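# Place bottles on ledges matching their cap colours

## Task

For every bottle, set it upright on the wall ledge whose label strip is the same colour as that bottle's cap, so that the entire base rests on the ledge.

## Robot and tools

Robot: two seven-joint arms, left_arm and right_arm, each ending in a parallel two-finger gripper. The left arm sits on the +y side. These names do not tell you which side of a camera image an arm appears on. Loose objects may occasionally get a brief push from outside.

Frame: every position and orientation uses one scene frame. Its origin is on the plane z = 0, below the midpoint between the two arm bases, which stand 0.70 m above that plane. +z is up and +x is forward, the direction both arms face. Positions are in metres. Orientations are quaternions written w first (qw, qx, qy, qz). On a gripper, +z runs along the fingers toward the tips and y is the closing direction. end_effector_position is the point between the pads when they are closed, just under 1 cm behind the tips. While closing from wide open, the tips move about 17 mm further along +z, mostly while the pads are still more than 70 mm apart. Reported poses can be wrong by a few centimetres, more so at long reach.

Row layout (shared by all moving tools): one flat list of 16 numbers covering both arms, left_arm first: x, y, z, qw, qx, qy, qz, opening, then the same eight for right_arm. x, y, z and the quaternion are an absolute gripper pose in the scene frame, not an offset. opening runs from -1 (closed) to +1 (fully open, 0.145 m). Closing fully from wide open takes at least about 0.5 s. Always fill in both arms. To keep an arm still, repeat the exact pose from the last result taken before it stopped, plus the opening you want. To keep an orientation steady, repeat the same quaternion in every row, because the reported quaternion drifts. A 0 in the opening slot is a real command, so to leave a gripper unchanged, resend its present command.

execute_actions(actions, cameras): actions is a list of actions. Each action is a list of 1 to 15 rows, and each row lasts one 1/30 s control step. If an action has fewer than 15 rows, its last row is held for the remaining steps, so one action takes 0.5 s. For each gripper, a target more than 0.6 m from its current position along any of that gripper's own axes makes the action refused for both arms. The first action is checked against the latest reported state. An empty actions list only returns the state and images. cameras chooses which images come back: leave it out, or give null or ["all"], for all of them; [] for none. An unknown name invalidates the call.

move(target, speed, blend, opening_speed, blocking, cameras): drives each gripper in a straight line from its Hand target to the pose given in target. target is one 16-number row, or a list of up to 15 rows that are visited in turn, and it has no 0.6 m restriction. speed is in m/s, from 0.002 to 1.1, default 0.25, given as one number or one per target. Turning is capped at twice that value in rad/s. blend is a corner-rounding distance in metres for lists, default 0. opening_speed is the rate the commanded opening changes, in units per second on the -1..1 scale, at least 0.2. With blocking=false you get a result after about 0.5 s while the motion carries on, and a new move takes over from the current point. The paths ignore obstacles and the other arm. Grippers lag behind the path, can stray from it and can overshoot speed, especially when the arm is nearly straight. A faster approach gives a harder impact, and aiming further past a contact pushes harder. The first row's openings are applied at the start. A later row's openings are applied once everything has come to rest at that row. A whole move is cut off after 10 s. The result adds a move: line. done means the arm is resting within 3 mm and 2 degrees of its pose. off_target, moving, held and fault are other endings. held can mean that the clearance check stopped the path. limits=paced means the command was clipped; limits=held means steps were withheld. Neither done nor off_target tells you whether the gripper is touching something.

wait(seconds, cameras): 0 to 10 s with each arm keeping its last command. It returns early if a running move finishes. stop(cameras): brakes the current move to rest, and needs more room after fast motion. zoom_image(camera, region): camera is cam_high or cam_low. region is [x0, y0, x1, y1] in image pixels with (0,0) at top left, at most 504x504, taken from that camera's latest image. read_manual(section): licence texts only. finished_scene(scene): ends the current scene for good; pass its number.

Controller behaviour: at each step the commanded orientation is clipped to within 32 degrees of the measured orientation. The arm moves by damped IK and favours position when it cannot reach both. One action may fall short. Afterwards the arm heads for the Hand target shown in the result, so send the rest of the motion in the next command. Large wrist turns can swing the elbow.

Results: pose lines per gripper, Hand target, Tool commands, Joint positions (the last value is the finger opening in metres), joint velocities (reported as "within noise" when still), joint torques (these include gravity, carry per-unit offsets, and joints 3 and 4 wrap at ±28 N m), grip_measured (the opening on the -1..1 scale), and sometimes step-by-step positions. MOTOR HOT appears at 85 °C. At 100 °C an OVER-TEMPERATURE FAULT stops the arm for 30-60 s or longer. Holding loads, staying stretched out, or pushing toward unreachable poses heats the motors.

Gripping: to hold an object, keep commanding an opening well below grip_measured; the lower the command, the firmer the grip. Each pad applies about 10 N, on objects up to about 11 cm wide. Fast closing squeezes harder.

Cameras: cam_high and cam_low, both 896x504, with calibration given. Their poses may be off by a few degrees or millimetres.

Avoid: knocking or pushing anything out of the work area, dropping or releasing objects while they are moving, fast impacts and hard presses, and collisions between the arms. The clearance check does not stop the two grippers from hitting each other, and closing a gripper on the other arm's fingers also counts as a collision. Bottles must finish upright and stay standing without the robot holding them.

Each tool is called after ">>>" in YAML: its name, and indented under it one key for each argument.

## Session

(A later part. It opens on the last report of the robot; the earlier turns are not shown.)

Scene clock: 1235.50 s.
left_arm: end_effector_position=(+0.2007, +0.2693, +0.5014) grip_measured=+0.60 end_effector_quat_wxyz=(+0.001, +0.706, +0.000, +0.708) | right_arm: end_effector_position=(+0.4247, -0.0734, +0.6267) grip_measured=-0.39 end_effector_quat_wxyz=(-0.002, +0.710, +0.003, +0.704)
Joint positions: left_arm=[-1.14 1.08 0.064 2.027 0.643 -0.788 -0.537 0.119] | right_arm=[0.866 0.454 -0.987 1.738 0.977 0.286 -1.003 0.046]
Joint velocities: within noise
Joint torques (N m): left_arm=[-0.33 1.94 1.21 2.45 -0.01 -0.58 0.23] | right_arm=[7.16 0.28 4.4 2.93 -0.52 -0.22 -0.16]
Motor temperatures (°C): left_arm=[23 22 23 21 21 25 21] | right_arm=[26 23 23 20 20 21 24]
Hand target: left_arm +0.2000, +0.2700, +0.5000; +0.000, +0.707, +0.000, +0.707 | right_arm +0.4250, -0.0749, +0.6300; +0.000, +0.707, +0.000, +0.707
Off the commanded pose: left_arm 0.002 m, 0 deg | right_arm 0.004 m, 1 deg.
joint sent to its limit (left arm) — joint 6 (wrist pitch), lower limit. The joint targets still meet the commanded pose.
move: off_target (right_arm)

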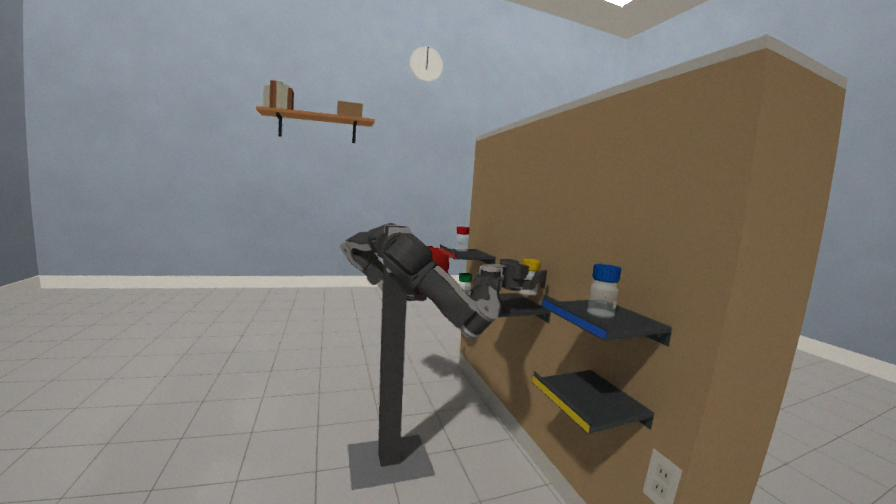

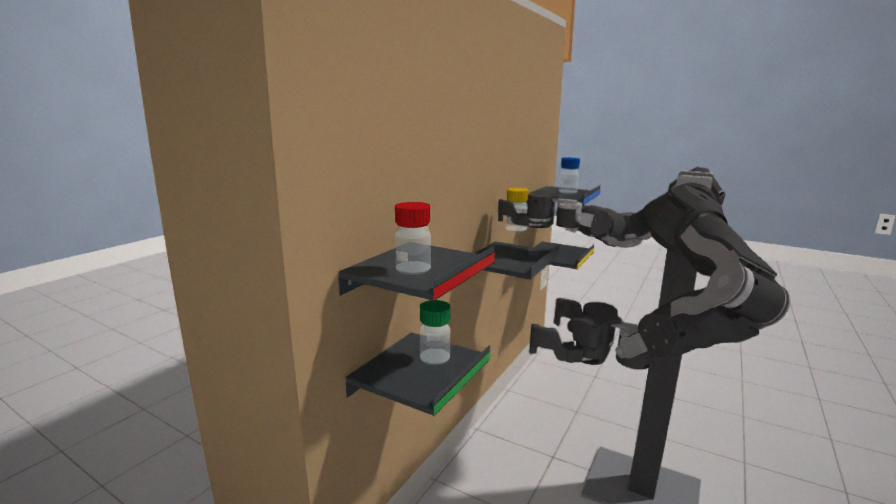

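>>> move:
  target:
    - [0.2,0.27,0.5,0,0.7071,0,0.7071,0.6,0.39,-0.20,0.64,0,0.7071,0,0.7071,-0.75]
    - [0.2,0.27,0.5,0,0.7071,0,0.7071,0.6,0.385,-0.202,0.54,0,0.7071,0,0.7071,-0.75]
  speed: 0.07

>>> zoom_image:
  camera: "cam_high"
  region: [460, 220, 670, 430]

Scene clock: 1246.87 s.
left_arm: end_effector_position=(+0.2007, +0.2693, +0.5014) grip_measured=+0.60 end_effector_quat_wxyz=(+0.001, +0.706, +0.000, +0.708) | right_arm: end_effector_position=(+0.3847, -0.2035, +0.5377) grip_measured=-0.39 end_effector_quat_wxyz=(+0.003, +0.712, -0.002, +0.703)
Joint positions: left_arm=[-1.14 1.08 0.064 2.027 0.643 -0.788 -0.537 0.119] | right_arm=[0.47 0.966 -0.931 1.773 0.967 -0.2 -0.681 0.046]
Joint velocities: within noise
Joint torques (N m): left_arm=[-0.3 1.94 1.21 2.44 -0.02 -0.58 0.23] | right_arm=[4.87 3.07 3.86 2.62 -0.48 -0.64 0.18]
Motor temperatures (°C): left_arm=[23 22 23 21 21 25 21] | right_arm=[26 23 23 20 21 21 24]
Hand target: left_arm +0.2000, +0.2700, +0.5000; +0.000, +0.707, +0.000, +0.707 | right_arm +0.3850, -0.2019, +0.5400; +0.000, +0.707, +0.000, +0.707
Off the commanded pose: left_arm 0.002 m, 0 deg | right_arm 0.003 m, 1 deg.
joint sent to its limit (left arm) — joint 6 (wrist pitch), lower limit. The joint targets still meet the commanded pose.
move: done

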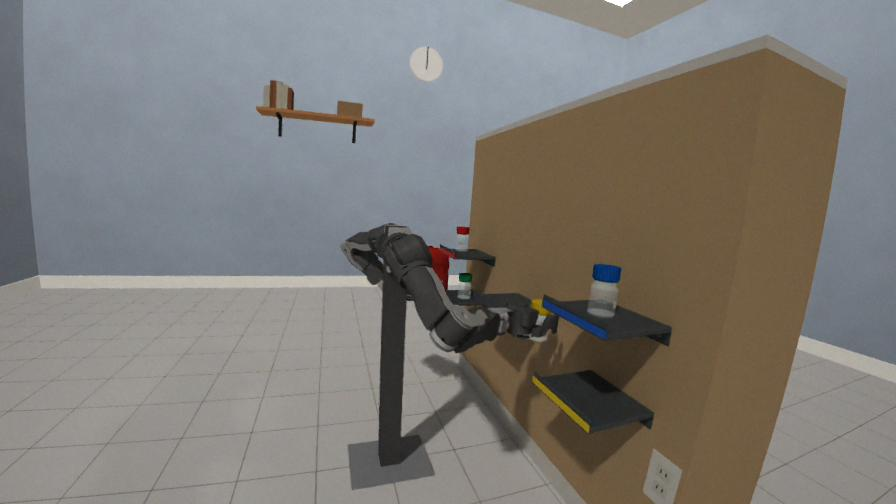

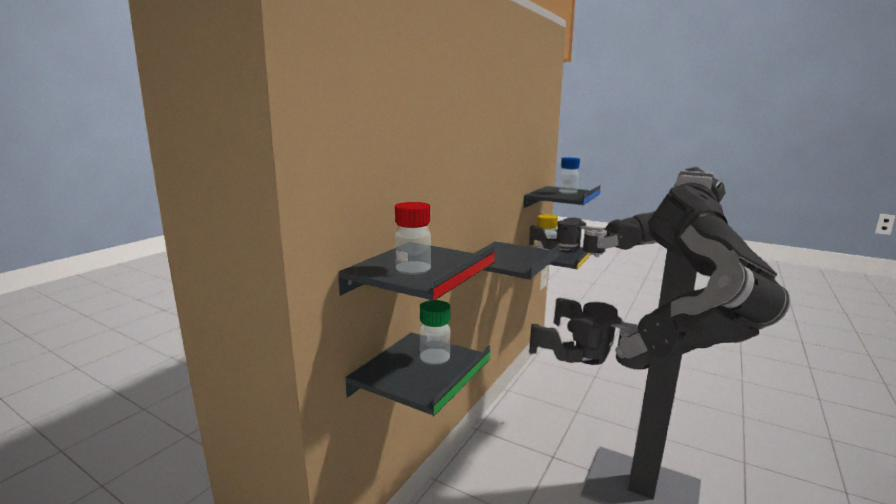

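Scaled by 2.400 from the camera's 896x504 image, which has a finer 1280x720 frame.

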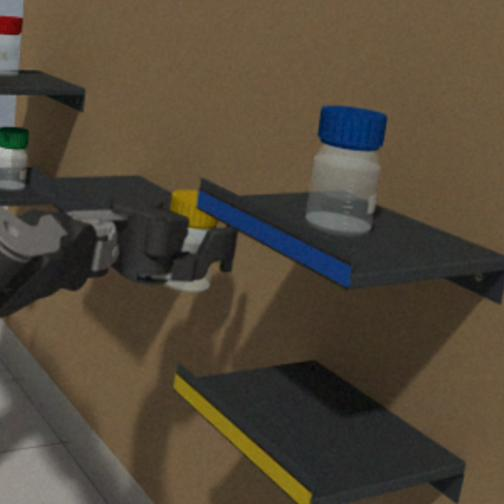

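>>> move:
  target:
    - [0.2,0.27,0.5,0,0.7071,0,0.7071,0.6,0.385,-0.205,0.528,0,0.7071,0,0.7071,-0.75]
    - [0.2,0.27,0.5,0,0.7071,0,0.7071,0.6,0.388,-0.405,0.526,0,0.7071,0,0.7071,-0.75]
    - [0.2,0.27,0.5,0,0.7071,0,0.7071,0.6,0.388,-0.405,0.505,0,0.7071,0,0.7071,-0.75]
    - [0.2,0.27,0.5,0,0.7071,0,0.7071,0.6,0.388,-0.405,0.496,0,0.7071,0,0.7071,-0.75]
  speed: [0.07,0.09,0.04,0.02]

>>> zoom_image:
  camera: "cam_high"
  region: [500, 290, 680, 440]

Scene clock: 1258.70 s.
left_arm: end_effector_position=(+0.2007, +0.2693, +0.5014) grip_measured=+0.60 end_effector_quat_wxyz=(+0.001, +0.706, +0.000, +0.708) | right_arm: end_effector_position=(+0.3876, -0.4059, +0.4939) grip_measured=-0.39 end_effector_quat_wxyz=(+0.001, +0.711, -0.002, +0.703)
Joint positions: left_arm=[-1.14 1.08 0.064 2.027 0.643 -0.788 -0.537 0.119] | right_arm=[0.482 1.088 -0.898 0.903 1.426 -0.523 0.305 0.046]
Joint velocities: within noise
Joint torques (N m): left_arm=[-0.33 1.94 1.21 2.45 -0.01 -0.58 0.23] | right_arm=[4.5 6.98 3.7 0.94 0.28 -0.72 0.15]
Motor temperatures (°C): left_arm=[23 22 23 21 21 25 21] | right_arm=[25 23 23 20 20 21 23]
Hand target: left_arm +0.2000, +0.2700, +0.5000; +0.000, +0.707, +0.000, +0.707 | right_arm +0.3880, -0.4050, +0.4959; +0.000, +0.707, +0.000, +0.707
Off the commanded pose: left_arm 0.002 m, 0 deg | right_arm 0.002 m, 1 deg.
joint sent to its limit (left arm) — joint 6 (wrist pitch), lower limit. The joint targets still meet the commanded pose.
move: done

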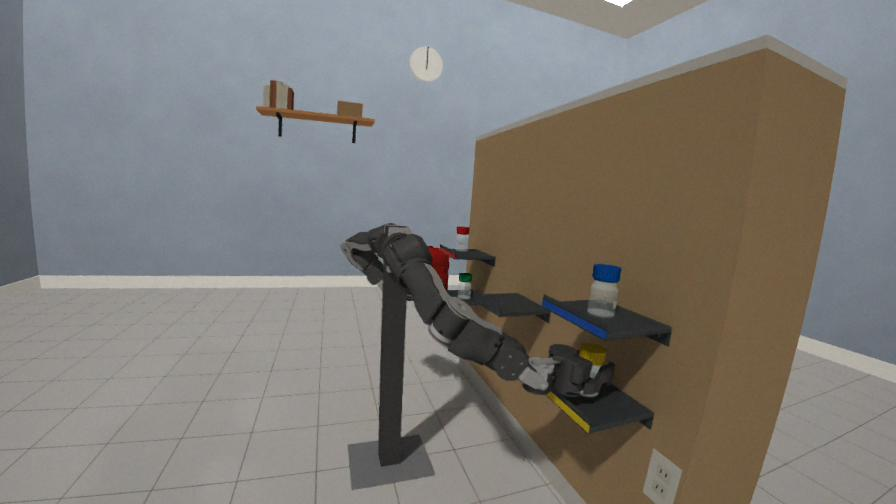

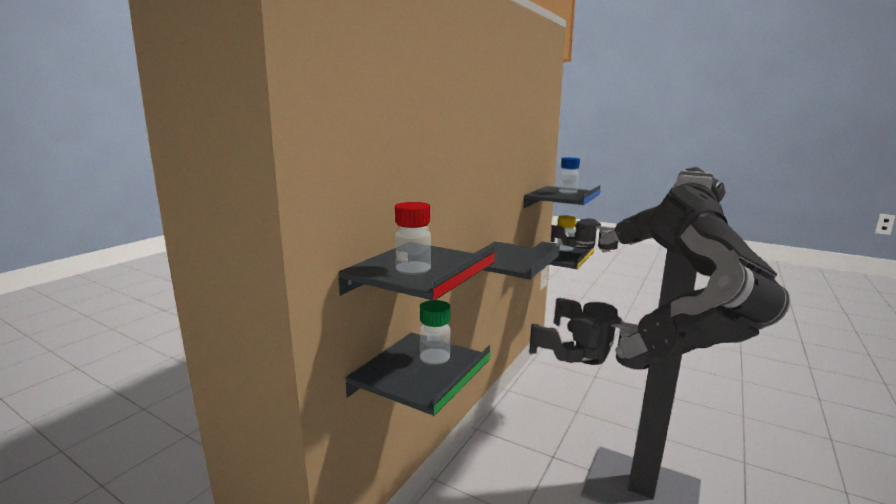

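Scaled by 2.800 from the camera's 896x504 image, which has a finer 1280x720 frame.

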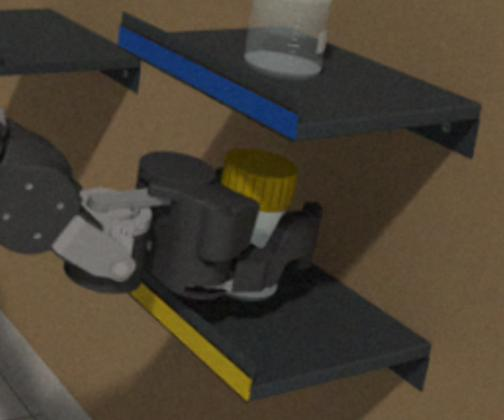

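Lower to contact.

>>> move:
  target: [0.2,0.27,0.5,0,0.7071,0,0.7071,0.6,0.388,-0.405,0.491,0,0.7071,0,0.7071,-0.75]
  speed: 0.02
  cameras: []

>>> move:
  target: [0.2,0.27,0.5,0,0.7071,0,0.7071,0.6,0.388,-0.405,0.486,0,0.7071,0,0.7071,-0.75]
  speed: 0.02

>>> zoom_image:
  camera: "cam_high"
  region: [500, 290, 680, 440]

Scene clock: 1269.57 s.
left_arm: end_effector_position=(+0.2007, +0.2693, +0.5014) grip_measured=+0.60 end_effector_quat_wxyz=(+0.001, +0.706, +0.000, +0.708) | right_arm: end_effector_position=(+0.3876, -0.4059, +0.4889) grip_measured=-0.39 end_effector_quat_wxyz=(+0.001, +0.711, -0.002, +0.703)
Joint positions: left_arm=[-1.14 1.08 0.064 2.027 0.643 -0.788 -0.537 0.119] | right_arm=[0.482 1.069 -0.898 0.875 1.423 -0.532 0.318 0.046]
Joint velocities: within noise
Joint torques (N m): left_arm=[-0.33 1.94 1.21 2.45 -0.01 -0.58 0.23] | right_arm=[4.6 6.79 3.6 0.88 0.28 -0.73 0.17]
Motor temperatures (°C): left_arm=[22 22 23 21 21 25 21] | right_arm=[25 24 23 20 20 21 23]
Hand target: left_arm +0.2000, +0.2700, +0.5000; +0.000, +0.707, +0.000, +0.707 | right_arm +0.3880, -0.4050, +0.4908; +0.000, +0.707, +0.000, +0.707
Off the commanded pose: left_arm 0.002 m, 0 deg | right_arm 0.002 m, 1 deg.
joint sent to its limit (left arm) — joint 6 (wrist pitch), lower limit. The joint targets still meet the commanded pose.
move: done
No camera images: "cameras" was empty.

Scene clock: 1270.27 s.
left_arm: end_effector_position=(+0.2007, +0.2693, +0.5014) grip_measured=+0.60 end_effector_quat_wxyz=(+0.001, +0.706, +0.000, +0.708) | right_arm: end_effector_position=(+0.3874, -0.4059, +0.4837) grip_measured=-0.39 end_effector_quat_wxyz=(+0.001, +0.712, -0.002, +0.703)
Joint positions: left_arm=[-1.14 1.08 0.064 2.027 0.643 -0.788 -0.537 0.119] | right_arm=[0.482 1.049 -0.898 0.847 1.421 -0.541 0.333 0.046]
Joint velocities: within noise
Joint torques (N m): left_arm=[-0.33 1.96 1.22 2.45 -0.01 -0.58 0.23] | right_arm=[4.87 6.69 3.69 0.81 0.28 -0.72 0.17]
Motor temperatures (°C): left_arm=[22 22 23 21 21 25 21] | right_arm=[25 24 23 20 20 21 23]
Hand target: left_arm +0.2000, +0.2700, +0.5000; +0.000, +0.707, +0.000, +0.707 | right_arm +0.3880, -0.4050, +0.4859; +0.000, +0.707, +0.000, +0.707
Off the commanded pose: left_arm 0.002 m, 0 deg | right_arm 0.003 m, 1 deg.
joint sent to its limit (left arm) — joint 6 (wrist pitch), lower limit. The joint targets still meet the commanded pose.
move: done

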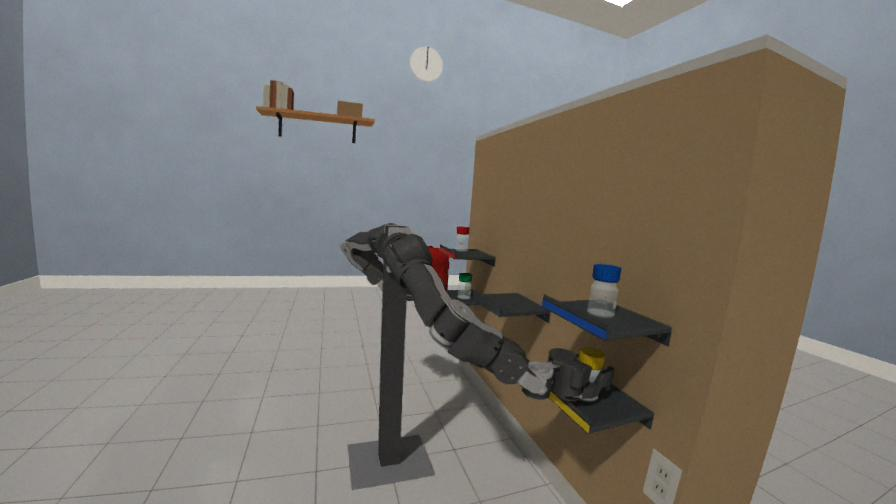

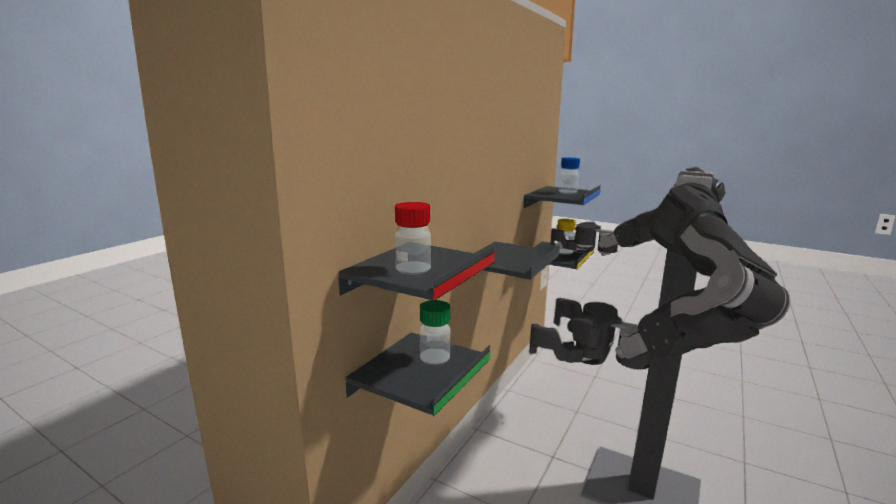

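Scaled by 2.800 from the camera's 896x504 image, which has a finer 1280x720 frame.

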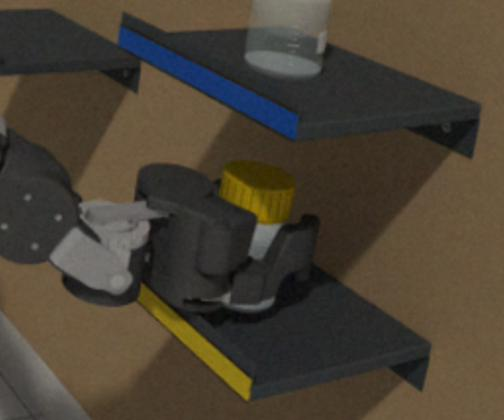

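>>> move:
  target: [0.2,0.27,0.5,0,0.7071,0,0.7071,0.6,0.392,-0.405,0.481,0,0.7071,0,0.7071,-0.75]
  speed: 0.02
  cameras: []

>>> move:
  target: [0.2,0.27,0.5,0,0.7071,0,0.7071,0.6,0.392,-0.405,0.476,0,0.7071,0,0.7071,-0.75]
  speed: 0.02

>>> zoom_image:
  camera: "cam_high"
  region: [500, 290, 680, 440]

>>> zoom_image:
  camera: "cam_low"
  region: [510, 190, 630, 290]

Scene clock: 1281.63 s.
left_arm: end_effector_position=(+0.2007, +0.2693, +0.5014) grip_measured=+0.60 end_effector_quat_wxyz=(+0.001, +0.706, +0.000, +0.708) | right_arm: end_effector_position=(+0.3917, -0.4075, +0.4829) grip_measured=-0.39 end_effector_quat_wxyz=(+0.003, +0.706, -0.002, +0.708)
Joint positions: left_arm=[-1.14 1.08 0.064 2.027 0.643 -0.788 -0.537 0.119] | right_arm=[0.507 1.015 -0.898 0.791 1.416 -0.553 0.357 0.046]
Joint velocities: within noise
Joint torques (N m): left_arm=[-0.3 1.94 1.22 2.45 -0.01 -0.58 0.23] | right_arm=[4.63 5.95 2.47 0.84 0.24 -0.4 0.17]
Motor temperatures (°C): left_arm=[22 22 23 21 21 25 21] | right_arm=[25 24 23 20 20 21 23]
Hand target: left_arm +0.2000, +0.2700, +0.5000; +0.000, +0.707, +0.000, +0.707 | right_arm +0.3920, -0.4050, +0.4811; +0.000, +0.707, +0.000, +0.707
Off the commanded pose: left_arm 0.002 m, 0 deg | right_arm 0.003 m, 1 deg.
joint sent to its limit (left arm) — joint 6 (wrist pitch), lower limit. The joint targets still meet the commanded pose.
move: done
No camera images: "cameras" was empty.

Scene clock: 1282.33 s.
left_arm: end_effector_position=(+0.2007, +0.2693, +0.5014) grip_measured=+0.60 end_effector_quat_wxyz=(+0.001, +0.706, +0.000, +0.708) | right_arm: end_effector_position=(+0.3926, -0.4084, +0.4833) grip_measured=-0.39 end_effector_quat_wxyz=(+0.005, +0.699, -0.001, +0.715)
Joint positions: left_arm=[-1.14 1.08 0.064 2.027 0.643 -0.788 -0.537 0.119] | right_arm=[0.515 0.999 -0.898 0.761 1.418 -0.575 0.375 0.046]
Joint velocities: within noise
Joint torques (N m): left_arm=[-0.3 1.96 1.22 2.45 -0.01 -0.58 0.23] | right_arm=[3.84 5 1.4 0.51 0.25 -0.06 0.1]
Motor temperatures (°C): left_arm=[22 22 23 21 21 25 21] | right_arm=[25 24 23 20 20 21 23]
Hand target: left_arm +0.2000, +0.2700, +0.5000; +0.000, +0.707, +0.000, +0.707 | right_arm +0.3919, -0.4050, +0.4761; +0.000, +0.707, +0.000, +0.707
Off the commanded pose: left_arm 0.002 m, 0 deg | right_arm 0.008 m, 1 deg.
joint sent to its limit (left arm) — joint 6 (wrist pitch), lower limit. The joint targets still meet the commanded pose.
move: off_target (right_arm)

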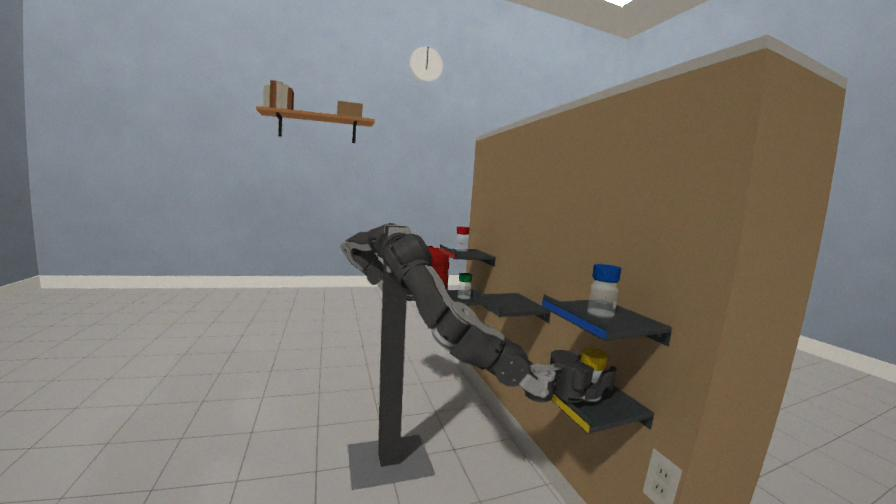

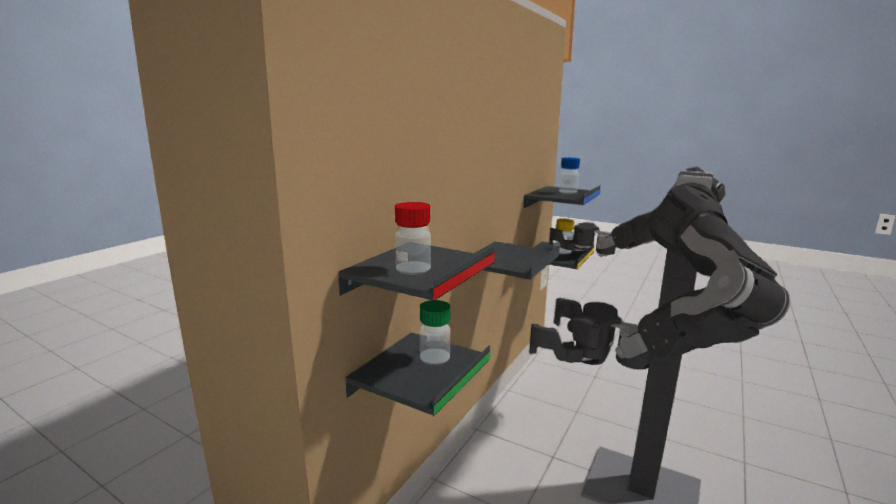

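Scaled by 2.800 from the camera's 896x504 image, which has a finer 1280x720 frame.

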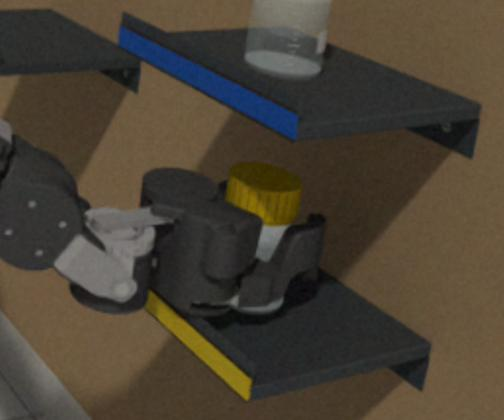

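Scaled by 4.200 from the camera's 896x504 image, which has a finer 1280x720 frame.

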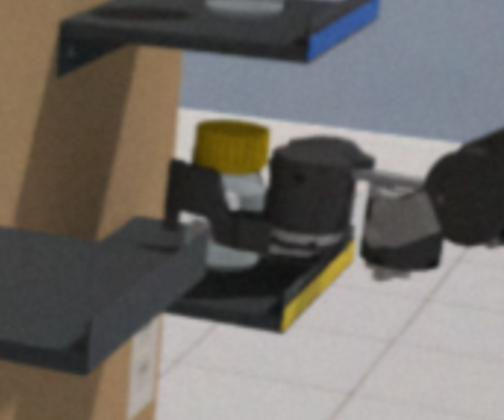

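>>> move:
  target:
    - [0.2,0.27,0.5,0,0.7071,0,0.7071,0.6,0.3925,-0.407,0.481,0,0.7071,0,0.7071,-0.6]
    - [0.2,0.27,0.5,0,0.7071,0,0.7071,0.6,0.3925,-0.407,0.483,0,0.7071,0,0.7071,0.6]
    - [0.2,0.27,0.5,0,0.7071,0,0.7071,0.6,0.388,-0.407,0.492,0,0.7071,0,0.7071,0.6]
    - [0.2,0.27,0.5,0,0.7071,0,0.7071,0.6,0.22,-0.38,0.50,0,0.7071,0,0.7071,0.6]
  speed: [0.02,0.02,0.04,0.12]
  opening_speed: 0.5

>>> zoom_image:
  camera: "cam_high"
  region: [500, 250, 680, 440]

>>> zoom_image:
  camera: "cam_low"
  region: [330, 150, 630, 420]

Scene clock: 1299.93 s.
left_arm: end_effector_position=(+0.2007, +0.2693, +0.5014) grip_measured=+0.60 end_effector_quat_wxyz=(+0.001, +0.706, +0.000, +0.708) | right_arm: end_effector_position=(+0.2193, -0.3808, +0.4987) grip_measured=+0.60 end_effector_quat_wxyz=(+0.001, +0.708, -0.003, +0.706)
Joint positions: left_arm=[-1.14 1.08 0.064 2.027 0.643 -0.788 -0.537 0.119] | right_arm=[-1.128 1.084 0.359 1.59 1.265 -0.784 0.206 0.119]
Joint velocities: within noise
Joint torques (N m): left_arm=[-0.3 1.94 1.21 2.45 -0.01 -0.58 0.23] | right_arm=[0.33 3.44 4.08 1.52 0.11 -0.41 0.15]
Motor temperatures (°C): left_arm=[22 22 23 21 21 25 21] | right_arm=[24 24 23 19 20 21 23]
Hand target: left_arm +0.2000, +0.2700, +0.5000; +0.000, +0.707, +0.000, +0.707 | right_arm +0.2200, -0.3800, +0.5000; +0.000, +0.707, +0.000, +0.707
Off the commanded pose: left_arm 0.002 m, 0 deg | right_arm 0.002 m, 0 deg.
joint sent to its limit (left arm) — joint 6 (wrist pitch), lower limit. The joint targets still meet the commanded pose.
joint sent to its limit (right arm) — joint 6 (wrist pitch), lower limit. The joint targets still meet the commanded pose.
move: done

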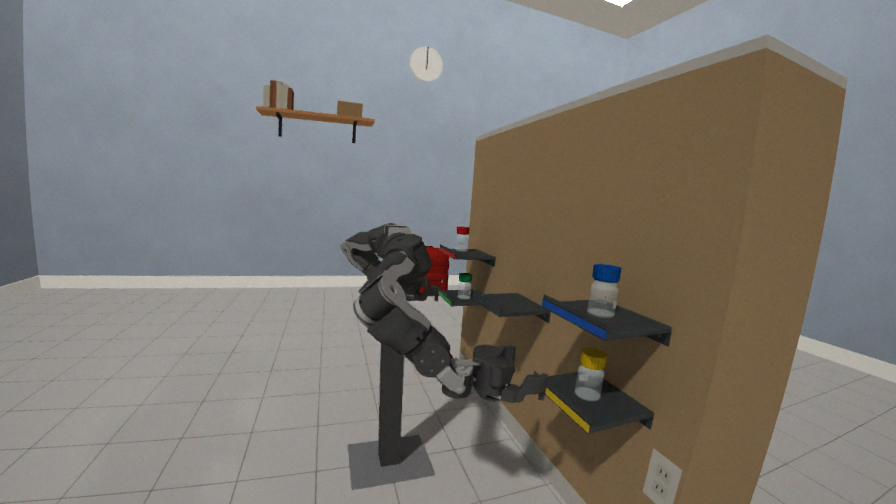

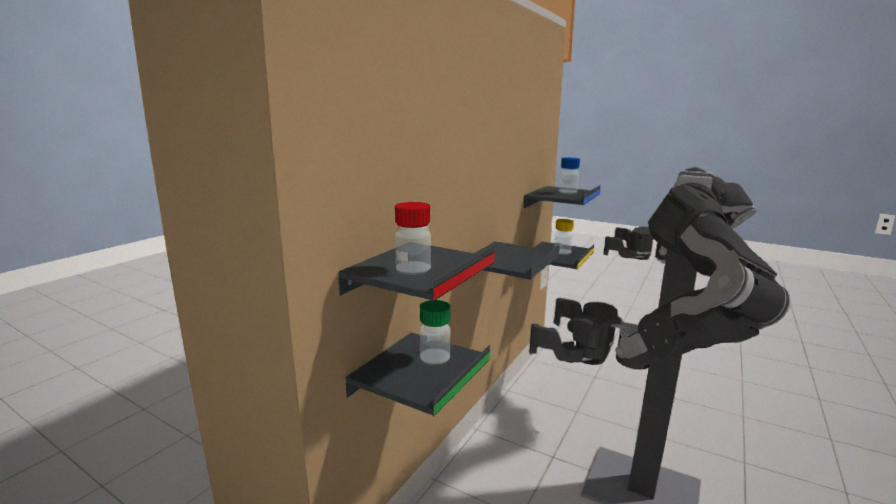

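Scaled by 2.653 from the camera's 896x504 image, which has a finer 1280x720 frame.

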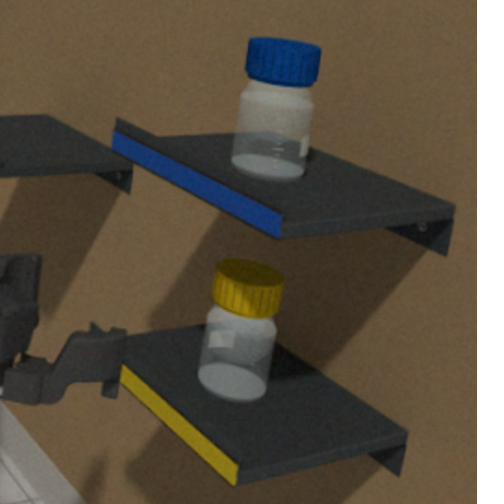

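Scaled by 1.680 from the camera's 896x504 image, which has a finer 1280x720 frame.

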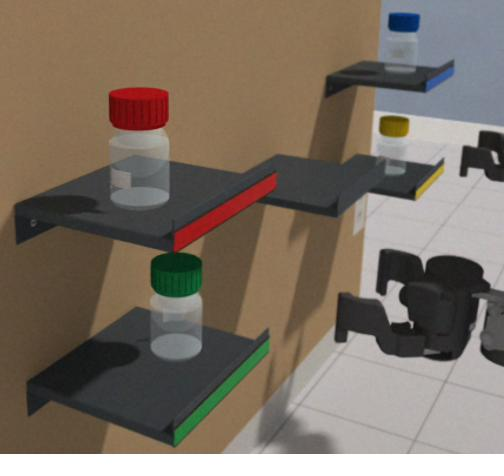

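All placed.

>>> finished_scene:
  scene: 2

The scene is finished: the task was done.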